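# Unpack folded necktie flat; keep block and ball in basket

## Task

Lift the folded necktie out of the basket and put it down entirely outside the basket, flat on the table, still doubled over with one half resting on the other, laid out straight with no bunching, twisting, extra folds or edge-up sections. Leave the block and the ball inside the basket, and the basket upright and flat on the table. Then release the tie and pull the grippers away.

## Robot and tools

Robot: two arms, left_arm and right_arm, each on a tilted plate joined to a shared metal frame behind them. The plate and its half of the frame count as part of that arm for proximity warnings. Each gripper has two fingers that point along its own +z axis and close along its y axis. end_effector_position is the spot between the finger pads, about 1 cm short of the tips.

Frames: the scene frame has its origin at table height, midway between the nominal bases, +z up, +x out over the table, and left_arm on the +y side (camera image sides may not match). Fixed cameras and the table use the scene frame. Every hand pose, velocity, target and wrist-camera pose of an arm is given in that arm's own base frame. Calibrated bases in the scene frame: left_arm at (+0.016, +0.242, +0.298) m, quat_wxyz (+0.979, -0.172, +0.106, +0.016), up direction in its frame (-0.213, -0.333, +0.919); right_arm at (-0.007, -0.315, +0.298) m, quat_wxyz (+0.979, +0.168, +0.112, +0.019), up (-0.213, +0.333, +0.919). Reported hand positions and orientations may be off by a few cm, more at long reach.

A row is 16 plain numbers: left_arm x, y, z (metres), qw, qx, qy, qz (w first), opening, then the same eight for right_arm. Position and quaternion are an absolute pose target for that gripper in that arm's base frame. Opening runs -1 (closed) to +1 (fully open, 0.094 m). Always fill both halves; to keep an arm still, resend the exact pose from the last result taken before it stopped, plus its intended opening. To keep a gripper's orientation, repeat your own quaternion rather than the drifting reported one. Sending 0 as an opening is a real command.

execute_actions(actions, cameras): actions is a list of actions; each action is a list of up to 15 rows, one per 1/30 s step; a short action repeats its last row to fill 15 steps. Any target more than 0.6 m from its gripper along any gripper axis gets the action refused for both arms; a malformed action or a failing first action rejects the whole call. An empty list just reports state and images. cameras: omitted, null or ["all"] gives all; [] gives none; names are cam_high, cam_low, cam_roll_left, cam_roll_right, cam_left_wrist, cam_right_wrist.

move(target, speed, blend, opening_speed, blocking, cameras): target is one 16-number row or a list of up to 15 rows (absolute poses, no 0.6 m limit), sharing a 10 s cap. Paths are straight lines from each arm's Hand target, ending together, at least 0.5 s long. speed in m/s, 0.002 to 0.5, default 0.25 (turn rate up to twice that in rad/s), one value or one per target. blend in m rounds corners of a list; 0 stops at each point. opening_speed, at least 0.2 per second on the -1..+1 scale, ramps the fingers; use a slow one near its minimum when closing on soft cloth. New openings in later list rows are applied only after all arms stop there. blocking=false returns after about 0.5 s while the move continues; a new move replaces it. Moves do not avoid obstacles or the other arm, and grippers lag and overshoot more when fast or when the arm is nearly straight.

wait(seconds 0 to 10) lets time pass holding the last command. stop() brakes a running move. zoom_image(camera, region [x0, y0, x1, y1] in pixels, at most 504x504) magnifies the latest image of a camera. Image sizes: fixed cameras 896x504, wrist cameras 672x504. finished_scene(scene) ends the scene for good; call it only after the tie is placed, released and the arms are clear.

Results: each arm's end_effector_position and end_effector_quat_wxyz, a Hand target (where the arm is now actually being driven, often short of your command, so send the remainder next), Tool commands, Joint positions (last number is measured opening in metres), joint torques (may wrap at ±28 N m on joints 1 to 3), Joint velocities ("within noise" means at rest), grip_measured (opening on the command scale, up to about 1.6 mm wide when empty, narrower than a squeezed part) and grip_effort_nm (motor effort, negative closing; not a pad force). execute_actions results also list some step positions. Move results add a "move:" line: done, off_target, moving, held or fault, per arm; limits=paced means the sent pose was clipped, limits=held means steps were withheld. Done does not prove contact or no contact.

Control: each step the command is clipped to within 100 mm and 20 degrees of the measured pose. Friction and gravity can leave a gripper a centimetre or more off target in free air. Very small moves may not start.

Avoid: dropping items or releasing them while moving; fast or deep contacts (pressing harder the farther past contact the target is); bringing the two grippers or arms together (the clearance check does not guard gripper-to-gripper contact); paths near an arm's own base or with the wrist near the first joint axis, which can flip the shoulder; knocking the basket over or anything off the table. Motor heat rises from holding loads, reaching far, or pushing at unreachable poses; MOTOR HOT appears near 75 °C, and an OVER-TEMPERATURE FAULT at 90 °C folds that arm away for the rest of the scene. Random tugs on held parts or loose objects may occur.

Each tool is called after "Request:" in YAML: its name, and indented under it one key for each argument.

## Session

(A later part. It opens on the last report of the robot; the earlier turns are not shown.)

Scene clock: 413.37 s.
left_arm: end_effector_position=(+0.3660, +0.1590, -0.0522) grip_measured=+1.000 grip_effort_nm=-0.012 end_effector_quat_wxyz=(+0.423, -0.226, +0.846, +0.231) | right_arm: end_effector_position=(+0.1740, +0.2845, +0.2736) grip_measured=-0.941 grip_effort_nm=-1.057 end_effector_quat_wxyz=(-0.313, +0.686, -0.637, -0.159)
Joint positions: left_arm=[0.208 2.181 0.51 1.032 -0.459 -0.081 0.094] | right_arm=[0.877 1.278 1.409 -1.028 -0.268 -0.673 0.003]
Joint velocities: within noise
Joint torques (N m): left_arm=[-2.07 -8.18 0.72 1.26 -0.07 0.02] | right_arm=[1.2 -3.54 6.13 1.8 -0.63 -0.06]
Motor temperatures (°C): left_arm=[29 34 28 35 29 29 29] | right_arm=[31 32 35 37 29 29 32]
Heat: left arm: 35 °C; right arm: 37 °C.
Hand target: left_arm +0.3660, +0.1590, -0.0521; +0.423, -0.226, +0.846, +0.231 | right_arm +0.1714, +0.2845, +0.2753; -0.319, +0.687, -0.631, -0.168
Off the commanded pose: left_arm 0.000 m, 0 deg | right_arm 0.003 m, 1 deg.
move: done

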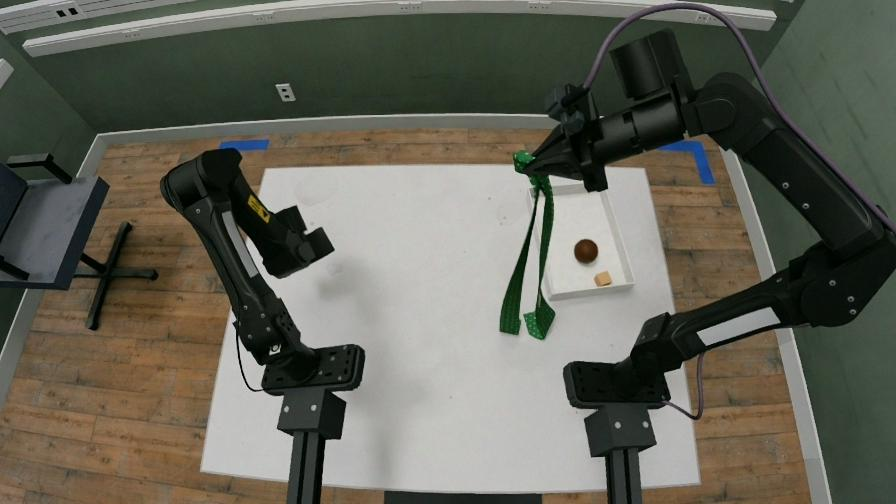

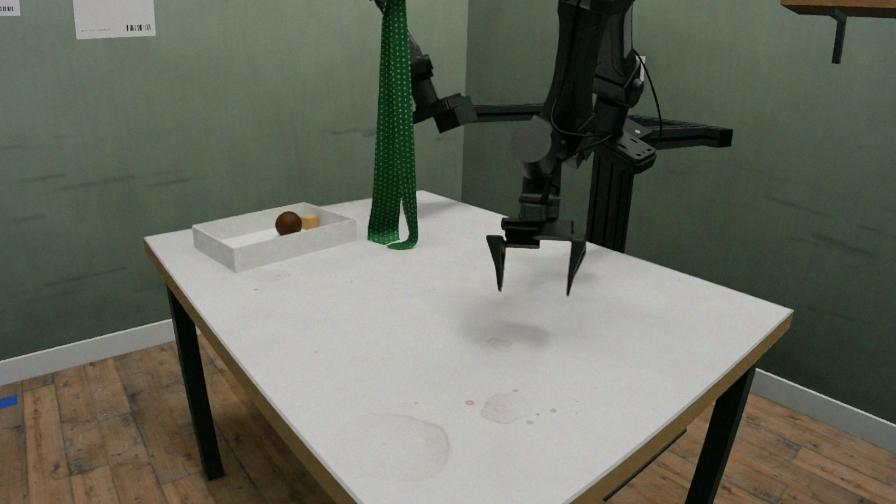

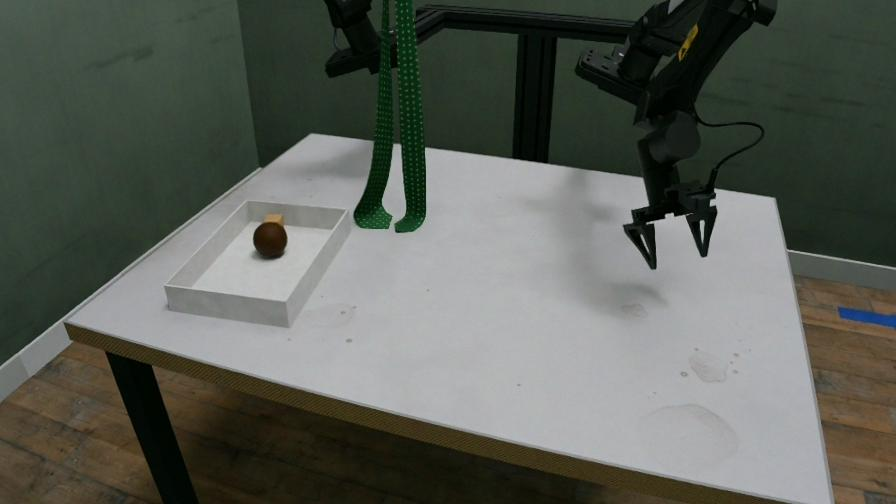

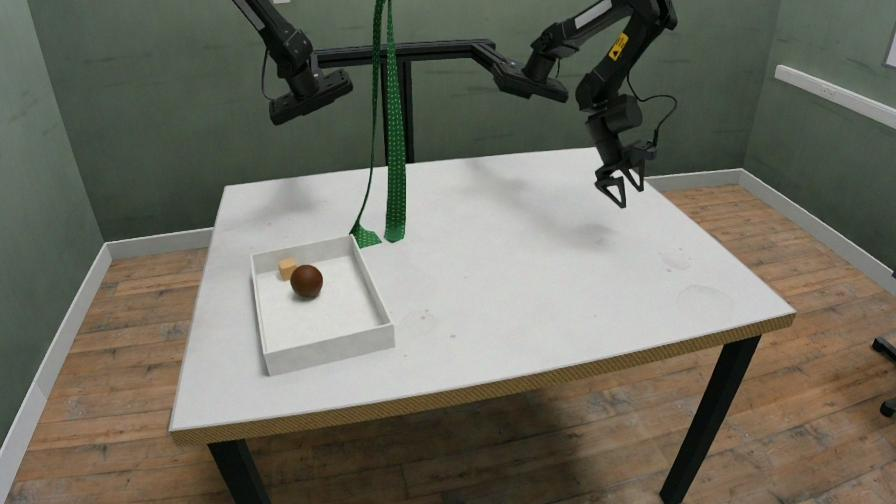

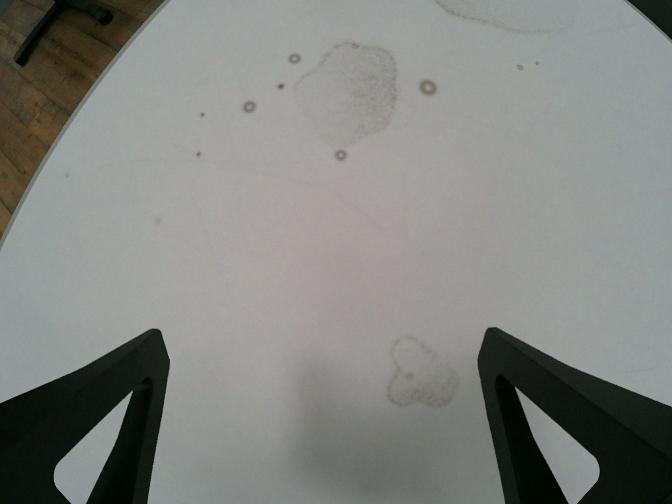

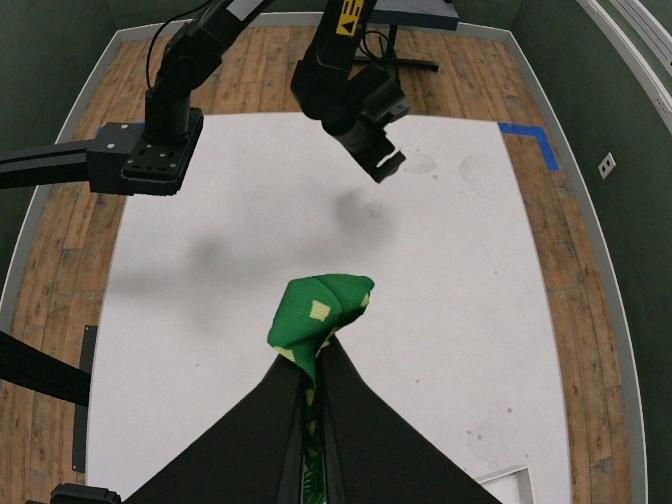

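Request:
move:
  target: [0.3660,0.1590,-0.0522,0.423,-0.226,0.846,0.231,1,0.1469,0.2170,0.3713,0.3186,-0.6869,0.6309,0.1680,-1]
  speed: 0.1
  cameras: ["cam_high","cam_low","cam_roll_left"]

Scene clock: 429.60 s.
left_arm: end_effector_position=(+0.3660, +0.1590, -0.0522) grip_measured=+1.000 grip_effort_nm=-0.017 end_effector_quat_wxyz=(+0.423, -0.226, +0.846, +0.231) | right_arm: end_effector_position=(+0.1518, +0.2178, +0.3683) grip_measured=-0.941 grip_effort_nm=-1.057 end_effector_quat_wxyz=(-0.322, +0.685, -0.634, -0.158)
Joint positions: left_arm=[0.208 2.181 0.51 1.032 -0.459 -0.081 0.094] | right_arm=[0.716 1.275 1.861 -1.506 -0.365 -0.807 0.003]
Joint velocities: left_arm=[0.012 -0.007 0.002 -0.051 0.154 -0.007 0] | right_arm=[within noise]
Joint torques (N m): left_arm=[-2.1 -8.21 0.68 1.26 -0.07 0.03] | right_arm=[0.68 -1.2 7.32 1.38 -0.7 -0.05]
Motor temperatures (°C): left_arm=[29 34 28 35 29 29 29] | right_arm=[31 32 35 37 29 29 32]
Heat: left arm: 35 °C; right arm: 37 °C.
Hand target: left_arm +0.3660, +0.1590, -0.0521; +0.423, -0.226, +0.846, +0.231 | right_arm +0.1469, +0.2170, +0.3714; -0.319, +0.687, -0.631, -0.168
Off the commanded pose: left_arm 0.000 m, 0 deg | right_arm 0.006 m, 1 deg.
move: done
Images, in order (width x height): cam_high 896x504, cam_low 896x504, cam_roll_left 896x504.

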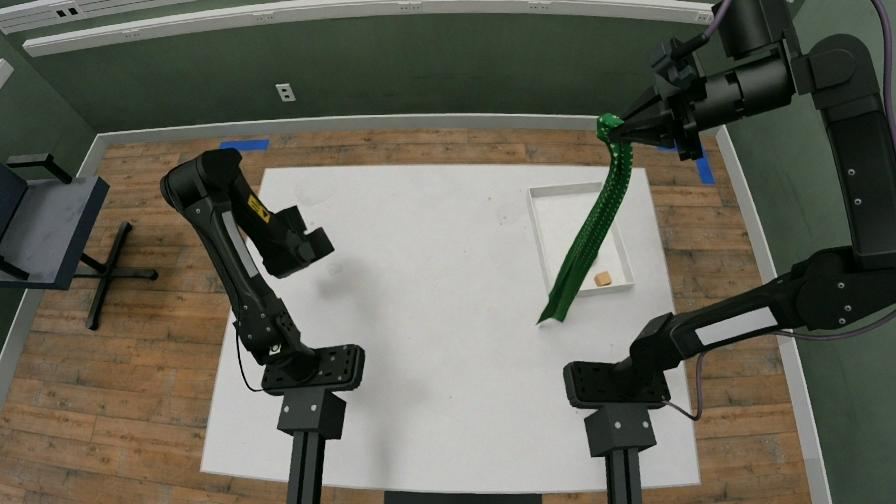

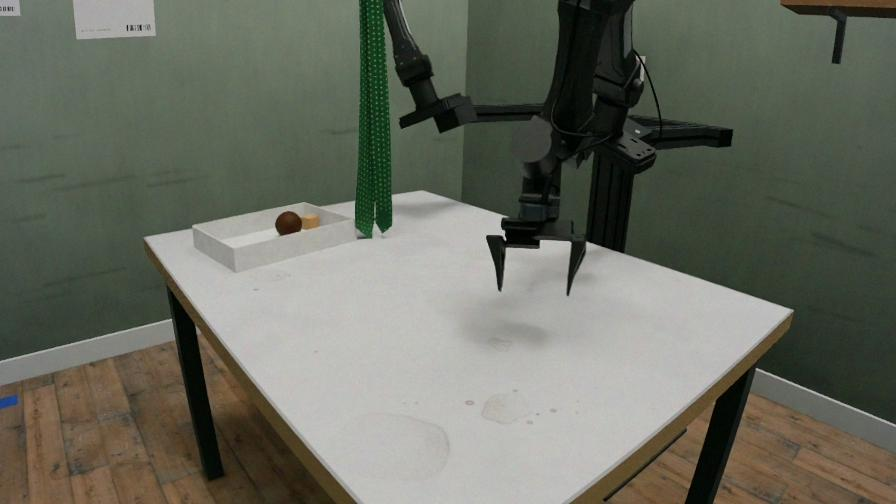

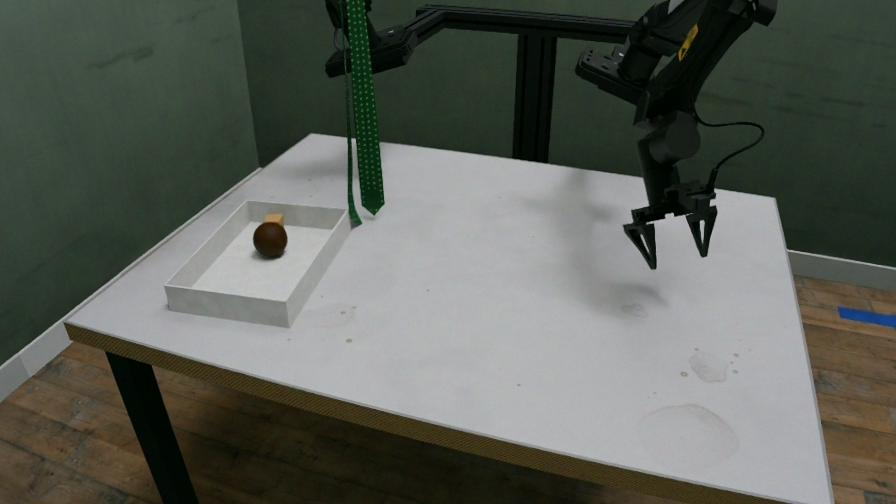

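Request:
move:
  target:
    - [0.3660,0.1590,-0.0522,0.423,-0.226,0.846,0.231,1,0.1282,0.2746,0.3188,0.3186,-0.6869,0.6309,0.1680,-1]
    - [0.3660,0.1590,-0.0522,0.423,-0.226,0.846,0.231,1,0.1549,0.4447,0.2034,0.3186,-0.6869,0.6309,0.1680,-1]
    - [0.3660,0.1590,-0.0522,0.423,-0.226,0.846,0.231,1,0.1895,0.5179,0.0542,0.1445,-0.7069,0.6919,-0.0155,-1]
  speed: 0.15
  blend: 0.04

Scene clock: 449.57 s.
left_arm: end_effector_position=(+0.3660, +0.1590, -0.0522) grip_measured=+1.000 grip_effort_nm=-0.022 end_effector_quat_wxyz=(+0.423, -0.226, +0.846, +0.231) | right_arm: end_effector_position=(+0.2002, +0.5152, +0.0623) grip_measured=-0.941 grip_effort_nm=-1.057 end_effector_quat_wxyz=(-0.154, +0.701, -0.696, +0.008)
Joint positions: left_arm=[0.208 2.181 0.51 1.032 -0.459 -0.081 0.094] | right_arm=[1.247 2.524 2.396 -1.17 0.151 -0.351 0.003]
Joint velocities: within noise
Joint torques (N m): left_arm=[-2.07 -8.24 0.68 1.26 -0.07 0.03] | right_arm=[5.93 -9.22 10.07 1.21 -0.03 0.1]
Motor temperatures (°C): left_arm=[29 34 28 35 29 29 29] | right_arm=[32 32 35 36 29 29 33]
Heat: left arm: 35 °C; right arm: 36 °C.
Hand target: left_arm +0.3660, +0.1590, -0.0521; +0.423, -0.226, +0.846, +0.231 | right_arm +0.1895, +0.5176, +0.0544; -0.146, +0.707, -0.692, +0.015
Off the commanded pose: left_arm 0.000 m, 0 deg | right_arm 0.014 m, 2 deg.
move: off_target (right_arm)

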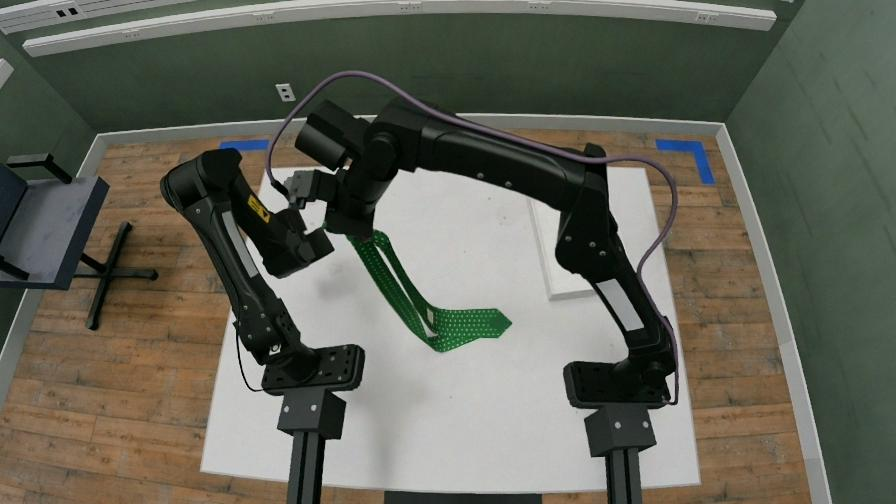

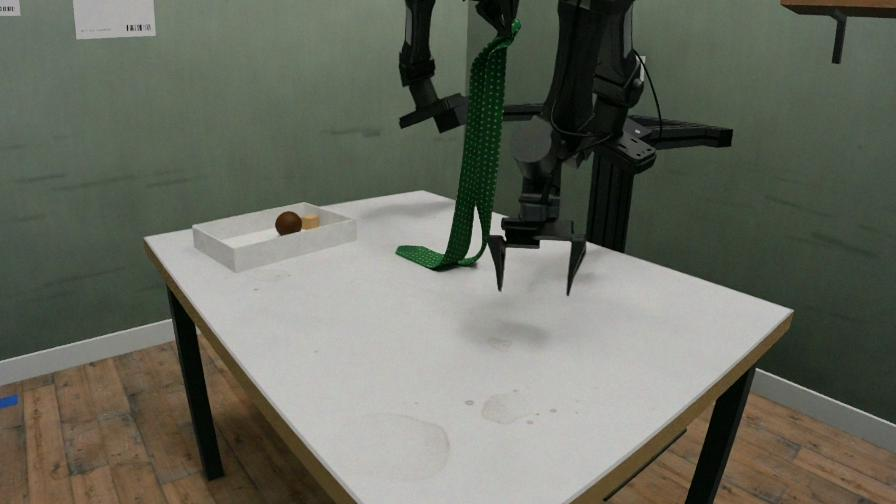

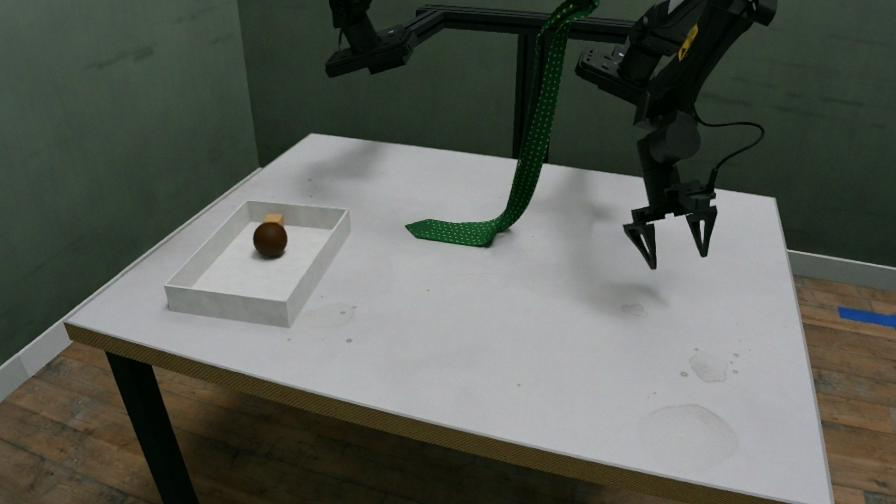

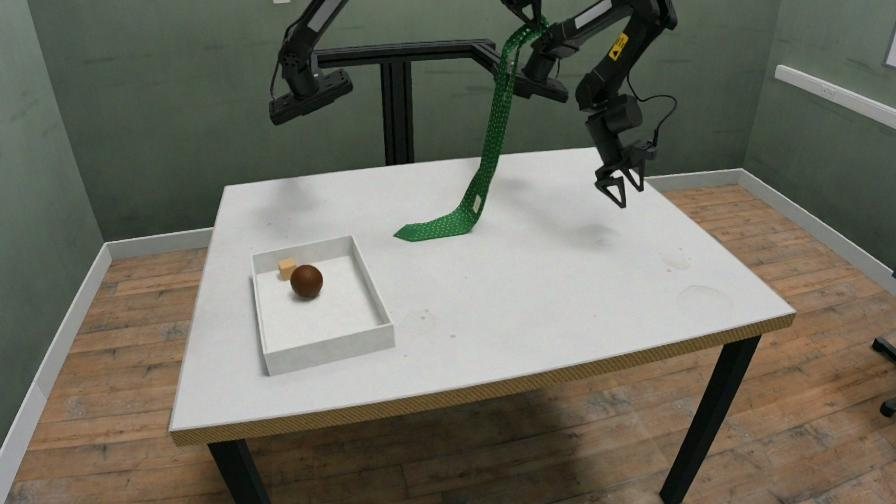

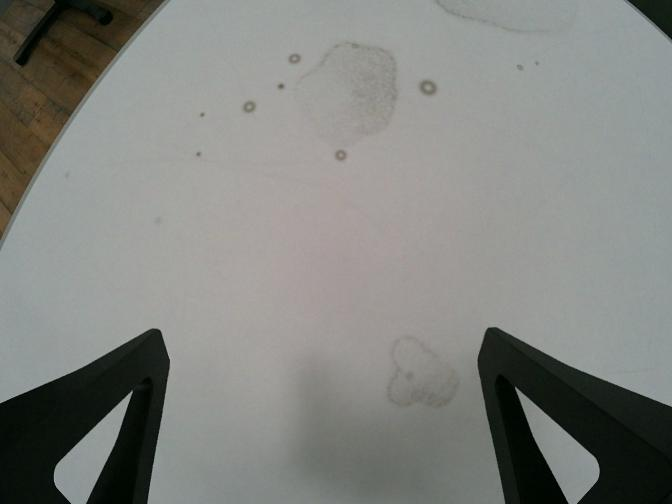

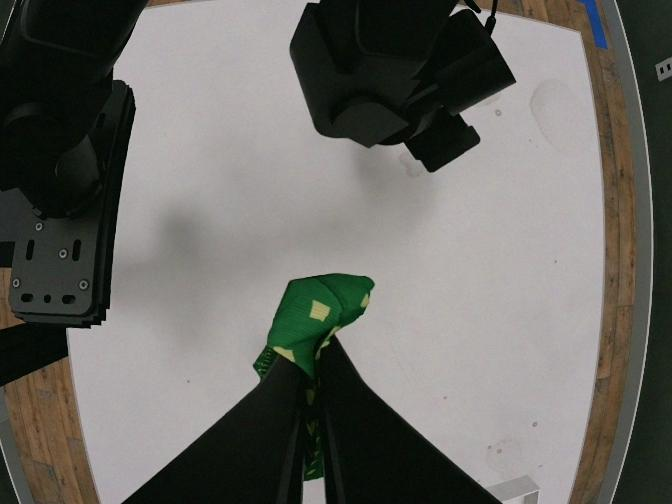

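Request:
move:
  target:
    - [0.3660,0.1590,-0.0522,0.423,-0.226,0.846,0.231,1,0.2722,0.4647,-0.0816,0.1616,-0.5009,0.8422,-0.1163,-1]
    - [0.3660,0.1590,-0.0522,0.423,-0.226,0.846,0.231,1,0.3469,0.3709,-0.1826,0.1314,-0.1168,0.9683,-0.1762,-1]
    - [0.3660,0.1590,-0.0522,0.423,-0.226,0.846,0.231,1,0.4069,0.2428,-0.2637,0.1517,0.2717,0.9407,-0.1333,-1]
  speed: 0.15
  blend: 0.04

Scene clock: 494.77 s.
left_arm: end_effector_position=(+0.3660, +0.1590, -0.0522) grip_measured=+1.000 grip_effort_nm=-0.017 end_effector_quat_wxyz=(+0.423, -0.226, +0.846, +0.231) | right_arm: end_effector_position=(+0.4166, +0.2523, -0.2457) grip_measured=-0.941 grip_effort_nm=-1.053 end_effector_quat_wxyz=(+0.163, +0.269, +0.941, -0.123)
Joint positions: left_arm=[0.208 2.181 0.51 1.032 -0.459 -0.081 0.094] | right_arm=[0.689 3.071 2.197 -0.715 0.412 1.249 0.003]
Joint velocities: within noise
Joint torques (N m): left_arm=[-2.1 -8.14 0.68 1.26 -0.08 0.02] | right_arm=[5.11 -10.33 4.79 0.69 -0.09 0.09]
Motor temperatures (°C): left_arm=[29 34 27 35 29 29 29] | right_arm=[33 35 35 34 29 29 33]
Heat: left arm: 35 °C; right arm: 35 °C.
Hand target: left_arm +0.3660, +0.1590, -0.0521; +0.423, -0.226, +0.846, +0.231 | right_arm +0.4064, +0.2426, -0.2630; +0.152, +0.272, +0.941, -0.134
Off the commanded pose: left_arm 0.000 m, 0 deg | right_arm 0.023 m, 2 deg.
move: off_target (right_arm)

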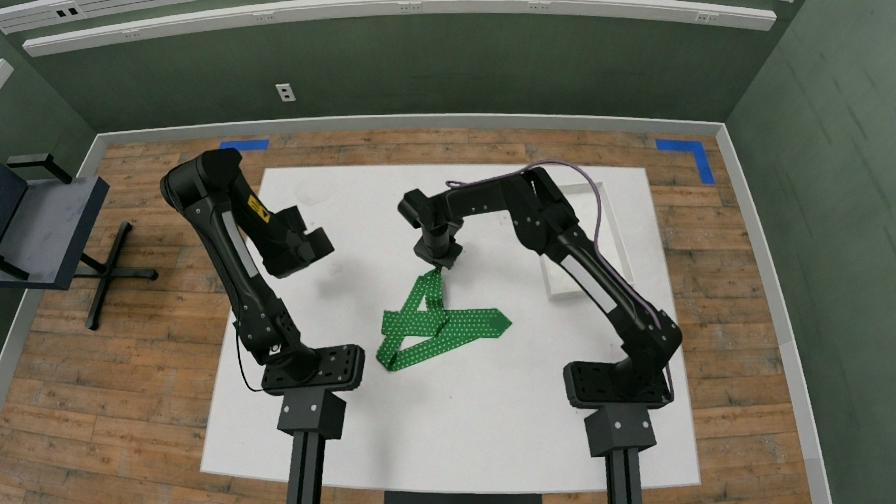

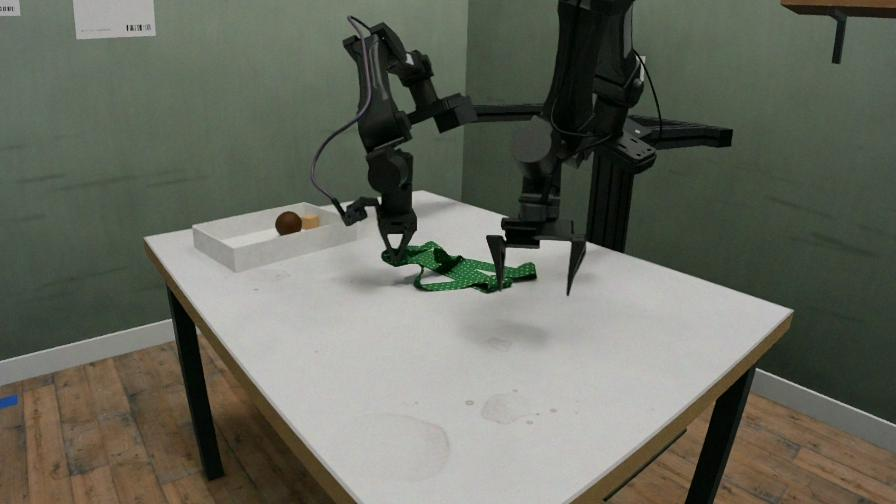

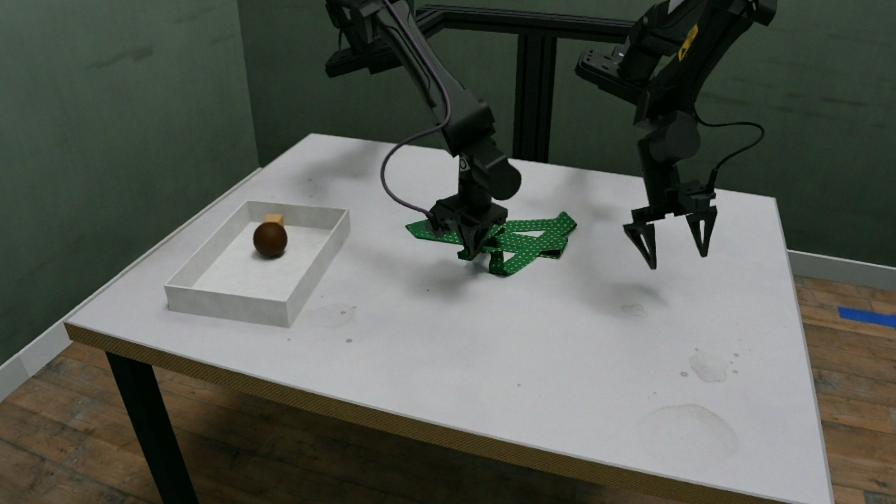

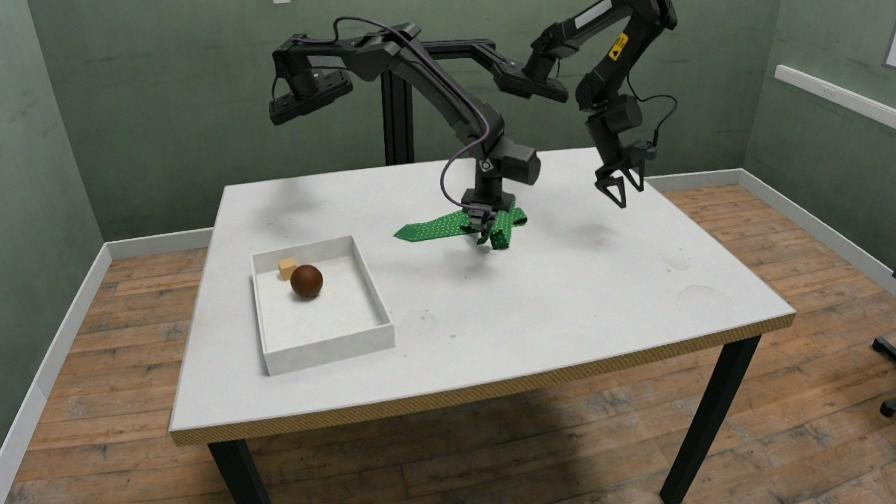

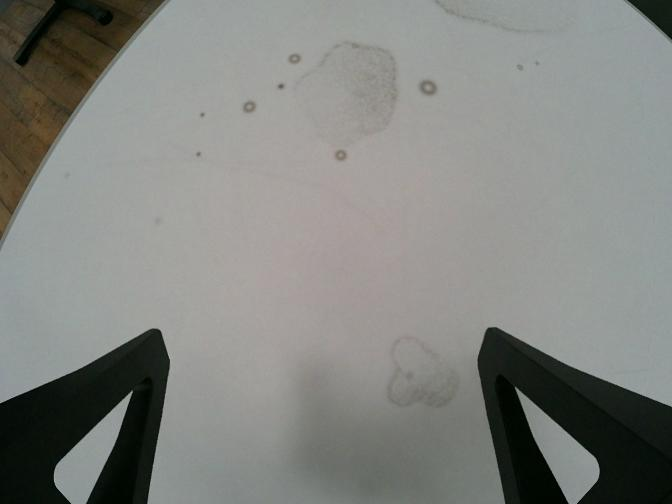

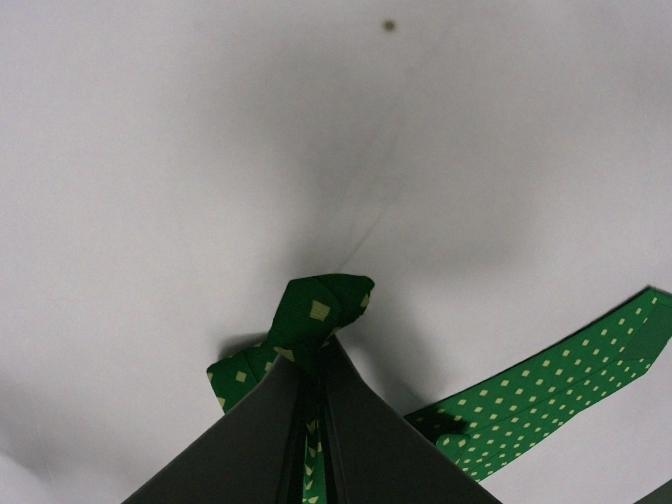

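Request:
zoom_image:
  camera: "cam_high"
  region: [350, 220, 540, 400]

Scaled by 2.653.

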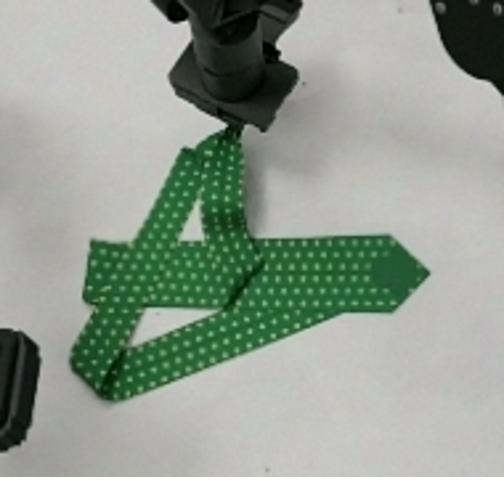

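Request:
move:
  target: [0.3660,0.1590,-0.0522,0.423,-0.226,0.846,0.231,1,0.4065,0.1920,-0.284,0.1517,0.2717,0.9407,-0.1333,-1]
  speed: 0.08
  cameras: ["cam_high","cam_low","cam_roll_left","cam_right_wrist"]

Scene clock: 511.10 s.
left_arm: end_effector_position=(+0.3660, +0.1590, -0.0522) grip_measured=+1.000 grip_effort_nm=-0.012 end_effector_quat_wxyz=(+0.423, -0.226, +0.846, +0.231) | right_arm: end_effector_position=(+0.4000, +0.2005, -0.2819) grip_measured=-0.941 grip_effort_nm=-1.057 end_effector_quat_wxyz=(+0.145, +0.263, +0.944, -0.139)
Joint positions: left_arm=[0.208 2.181 0.51 1.032 -0.459 -0.081 0.094] | right_arm=[0.619 3.058 1.973 -0.522 0.402 1.17 0.003]
Joint velocities: within noise
Joint torques (N m): left_arm=[-2.06 -8.18 0.66 1.27 -0.06 0.02] | right_arm=[3.63 -12.14 3.17 0.86 0.05 -0.07]
Motor temperatures (°C): left_arm=[29 34 27 35 29 29 29] | right_arm=[33 36 35 33 29 29 33]
Heat: left arm: 35 °C; right arm: 36 °C.
Hand target: left_arm +0.3660, +0.1590, -0.0521; +0.423, -0.226, +0.846, +0.231 | right_arm +0.4063, +0.1920, -0.2838; +0.152, +0.272, +0.941, -0.134
Off the commanded pose: left_arm 0.000 m, 0 deg | right_arm 0.011 m, 1 deg.
move: off_target (right_arm)
Images, in order (width x height): cam_high 896x504, cam_low 896x504, cam_roll_left 896x504, cam_right_wrist 672x504.

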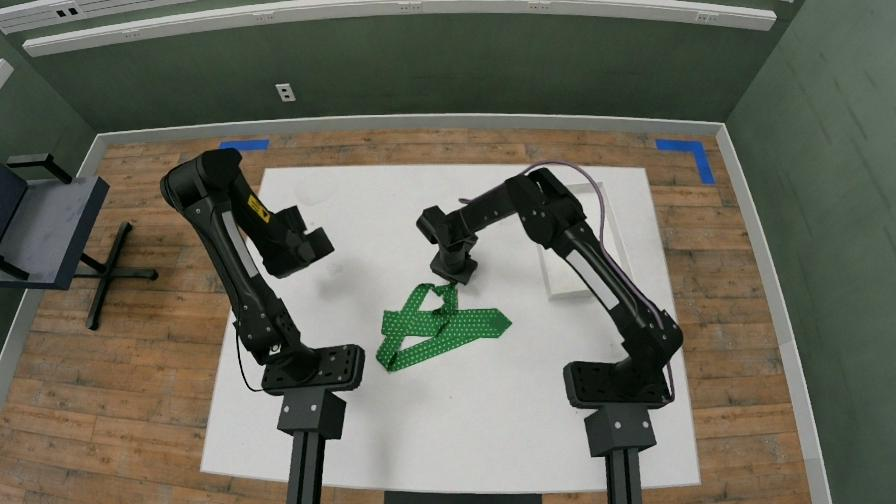

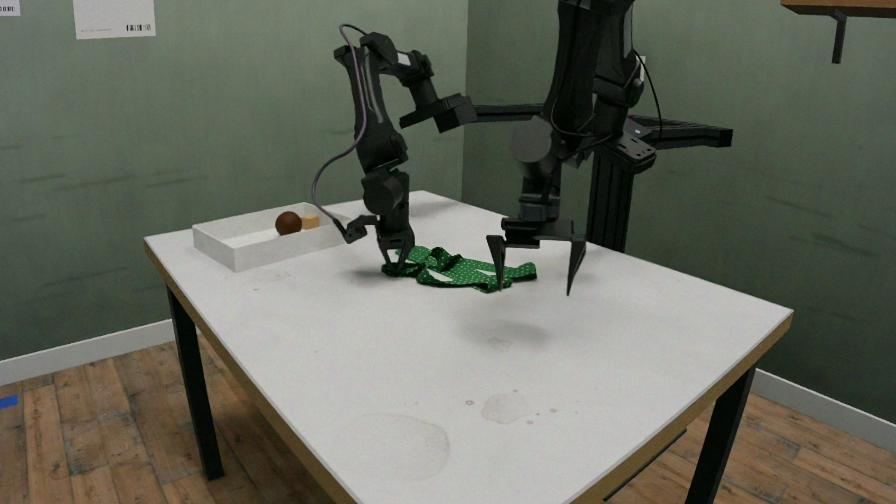

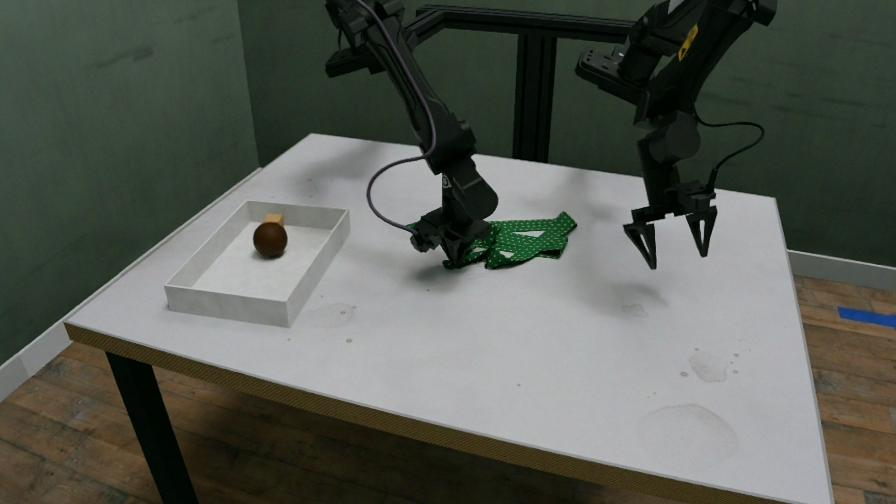

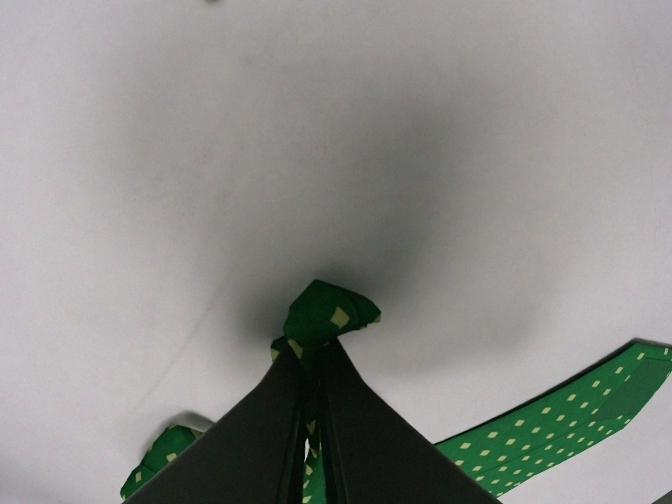

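Request:
move:
  target: [0.3660,0.1590,-0.0522,0.423,-0.226,0.846,0.231,1,0.4000,0.2005,-0.2810,0.1517,0.2717,0.9407,-0.1333,0.4]
  speed: 0.05
  opening_speed: 1
  cameras: ["cam_right_wrist"]

Request:
move:
  target: [0.3660,0.1590,-0.0522,0.423,-0.226,0.846,0.231,1,0.3700,0.1650,-0.1600,0.1517,0.2717,0.9407,-0.1333,0.4]
  speed: 0.15

Scene clock: 519.20 s.
left_arm: end_effector_position=(+0.3660, +0.1590, -0.0522) grip_measured=+1.000 grip_effort_nm=-0.017 end_effector_quat_wxyz=(+0.423, -0.226, +0.846, +0.231) | right_arm: end_effector_position=(+0.3996, +0.2002, -0.2828) grip_measured=+0.398 grip_effort_nm=0.090 end_effector_quat_wxyz=(+0.147, +0.269, +0.942, -0.136)
Joint positions: left_arm=[0.208 2.181 0.51 1.032 -0.459 -0.081 0.094] | right_arm=[0.619 3.056 1.963 -0.509 0.402 1.181 0.066]
Joint velocities: within noise
Joint torques (N m): left_arm=[-2.1 -8.17 0.68 1.24 -0.08 0.03] | right_arm=[5.26 -12.71 3.45 0.63 0.05 0.09]
Motor temperatures (°C): left_arm=[29 34 27 35 29 29 29] | right_arm=[32 37 35 33 29 29 33]
Heat: left arm: 35 °C; right arm: 37 °C.
Hand target: left_arm +0.3660, +0.1590, -0.0521; +0.423, -0.226, +0.846, +0.231 | right_arm +0.3999, +0.2005, -0.2810; +0.152, +0.272, +0.941, -0.134
Off the commanded pose: left_arm 0.000 m, 0 deg | right_arm 0.002 m, 1 deg.
move: done
Images, in order (width x height): cam_right_wrist 672x504.

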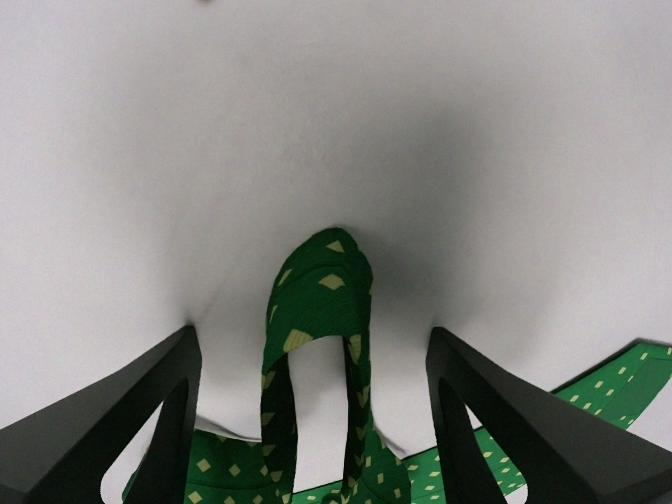

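Scene clock: 520.63 s.
left_arm: end_effector_position=(+0.3660, +0.1590, -0.0522) grip_measured=+1.000 grip_effort_nm=-0.017 end_effector_quat_wxyz=(+0.423, -0.226, +0.846, +0.231) | right_arm: end_effector_position=(+0.3701, +0.1702, -0.1647) grip_measured=+0.398 grip_effort_nm=0.081 end_effector_quat_wxyz=(+0.152, +0.271, +0.942, -0.130)
Joint positions: left_arm=[0.208 2.181 0.51 1.032 -0.459 -0.081 0.094] | right_arm=[0.601 2.565 1.453 -0.467 0.402 1.164 0.066]
Joint velocities: within noise
Joint torques (N m): left_arm=[-2.07 -8.2 0.69 1.26 -0.07 0.02] | right_arm=[4.04 -11.97 3.58 0.48 0.05 -0.05]
Motor temperatures (°C): left_arm=[29 34 27 35 29 29 29] | right_arm=[32 37 35 33 29 29 33]
Heat: left arm: 35 °C; right arm: 37 °C.
Hand target: left_arm +0.3660, +0.1590, -0.0521; +0.423, -0.226, +0.846, +0.231 | right_arm +0.3700, +0.1651, -0.1601; +0.152, +0.272, +0.941, -0.133
Off the commanded pose: left_arm 0.000 m, 0 deg | right_arm 0.007 m, 0 deg.
move: done

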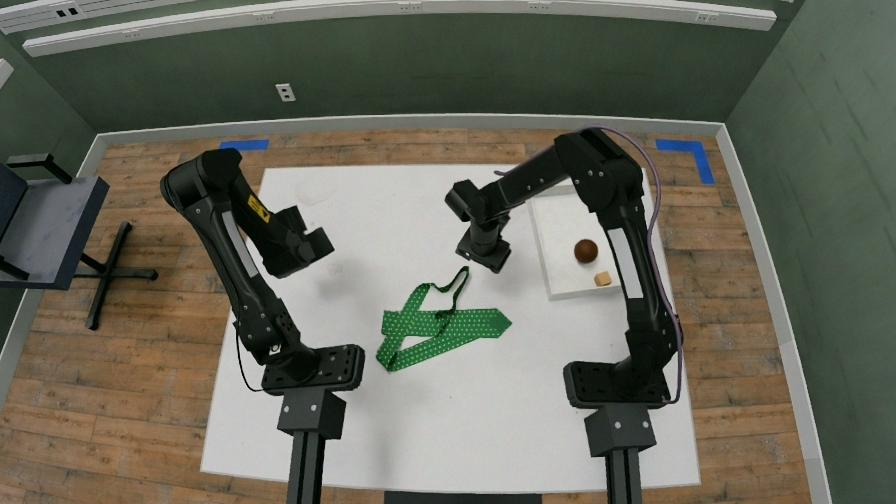

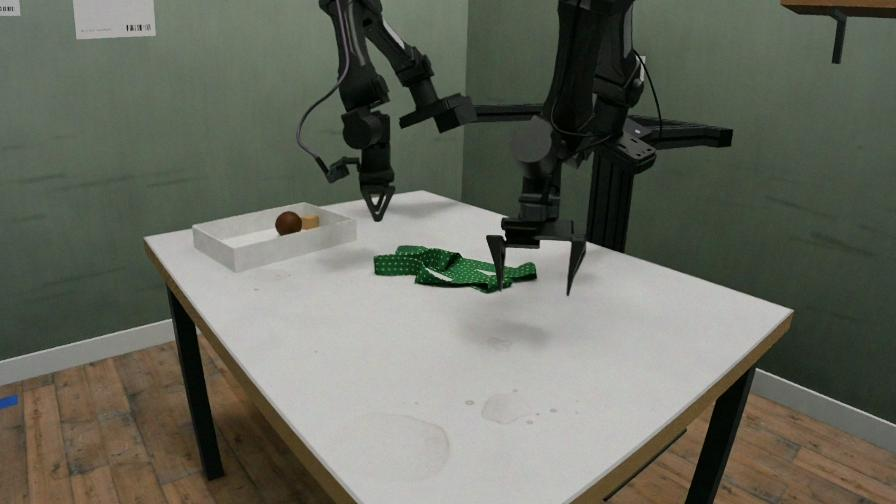

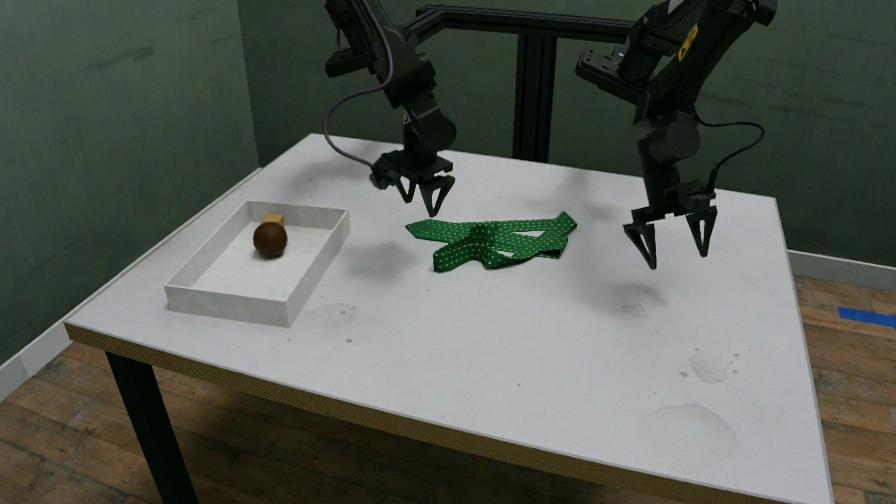

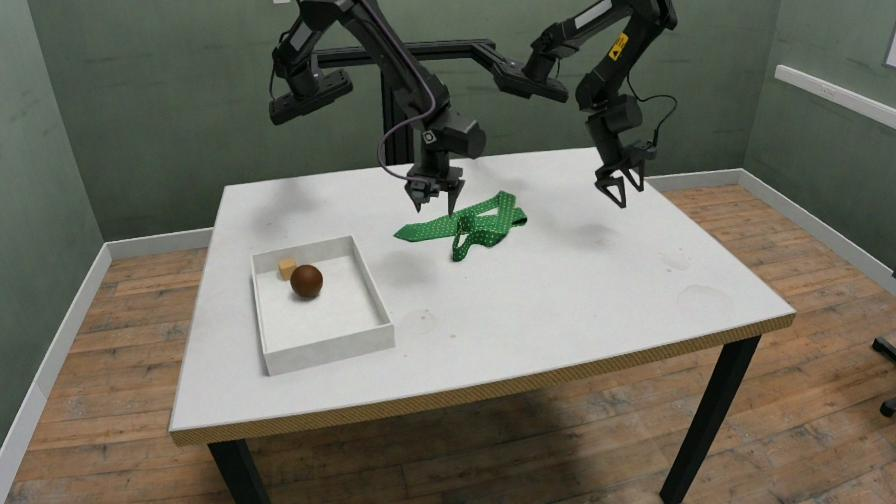

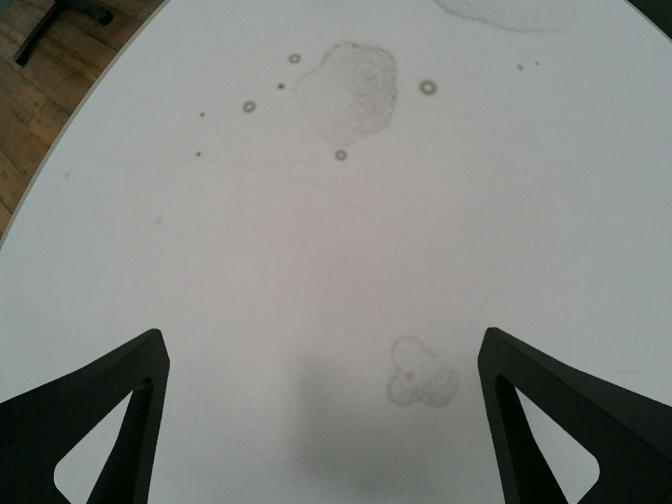

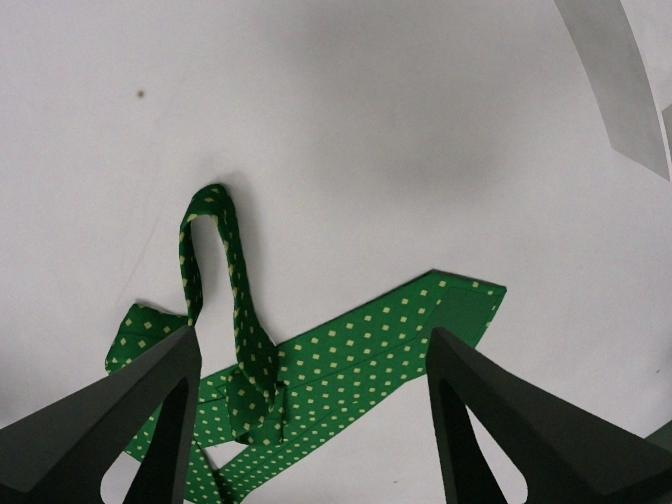

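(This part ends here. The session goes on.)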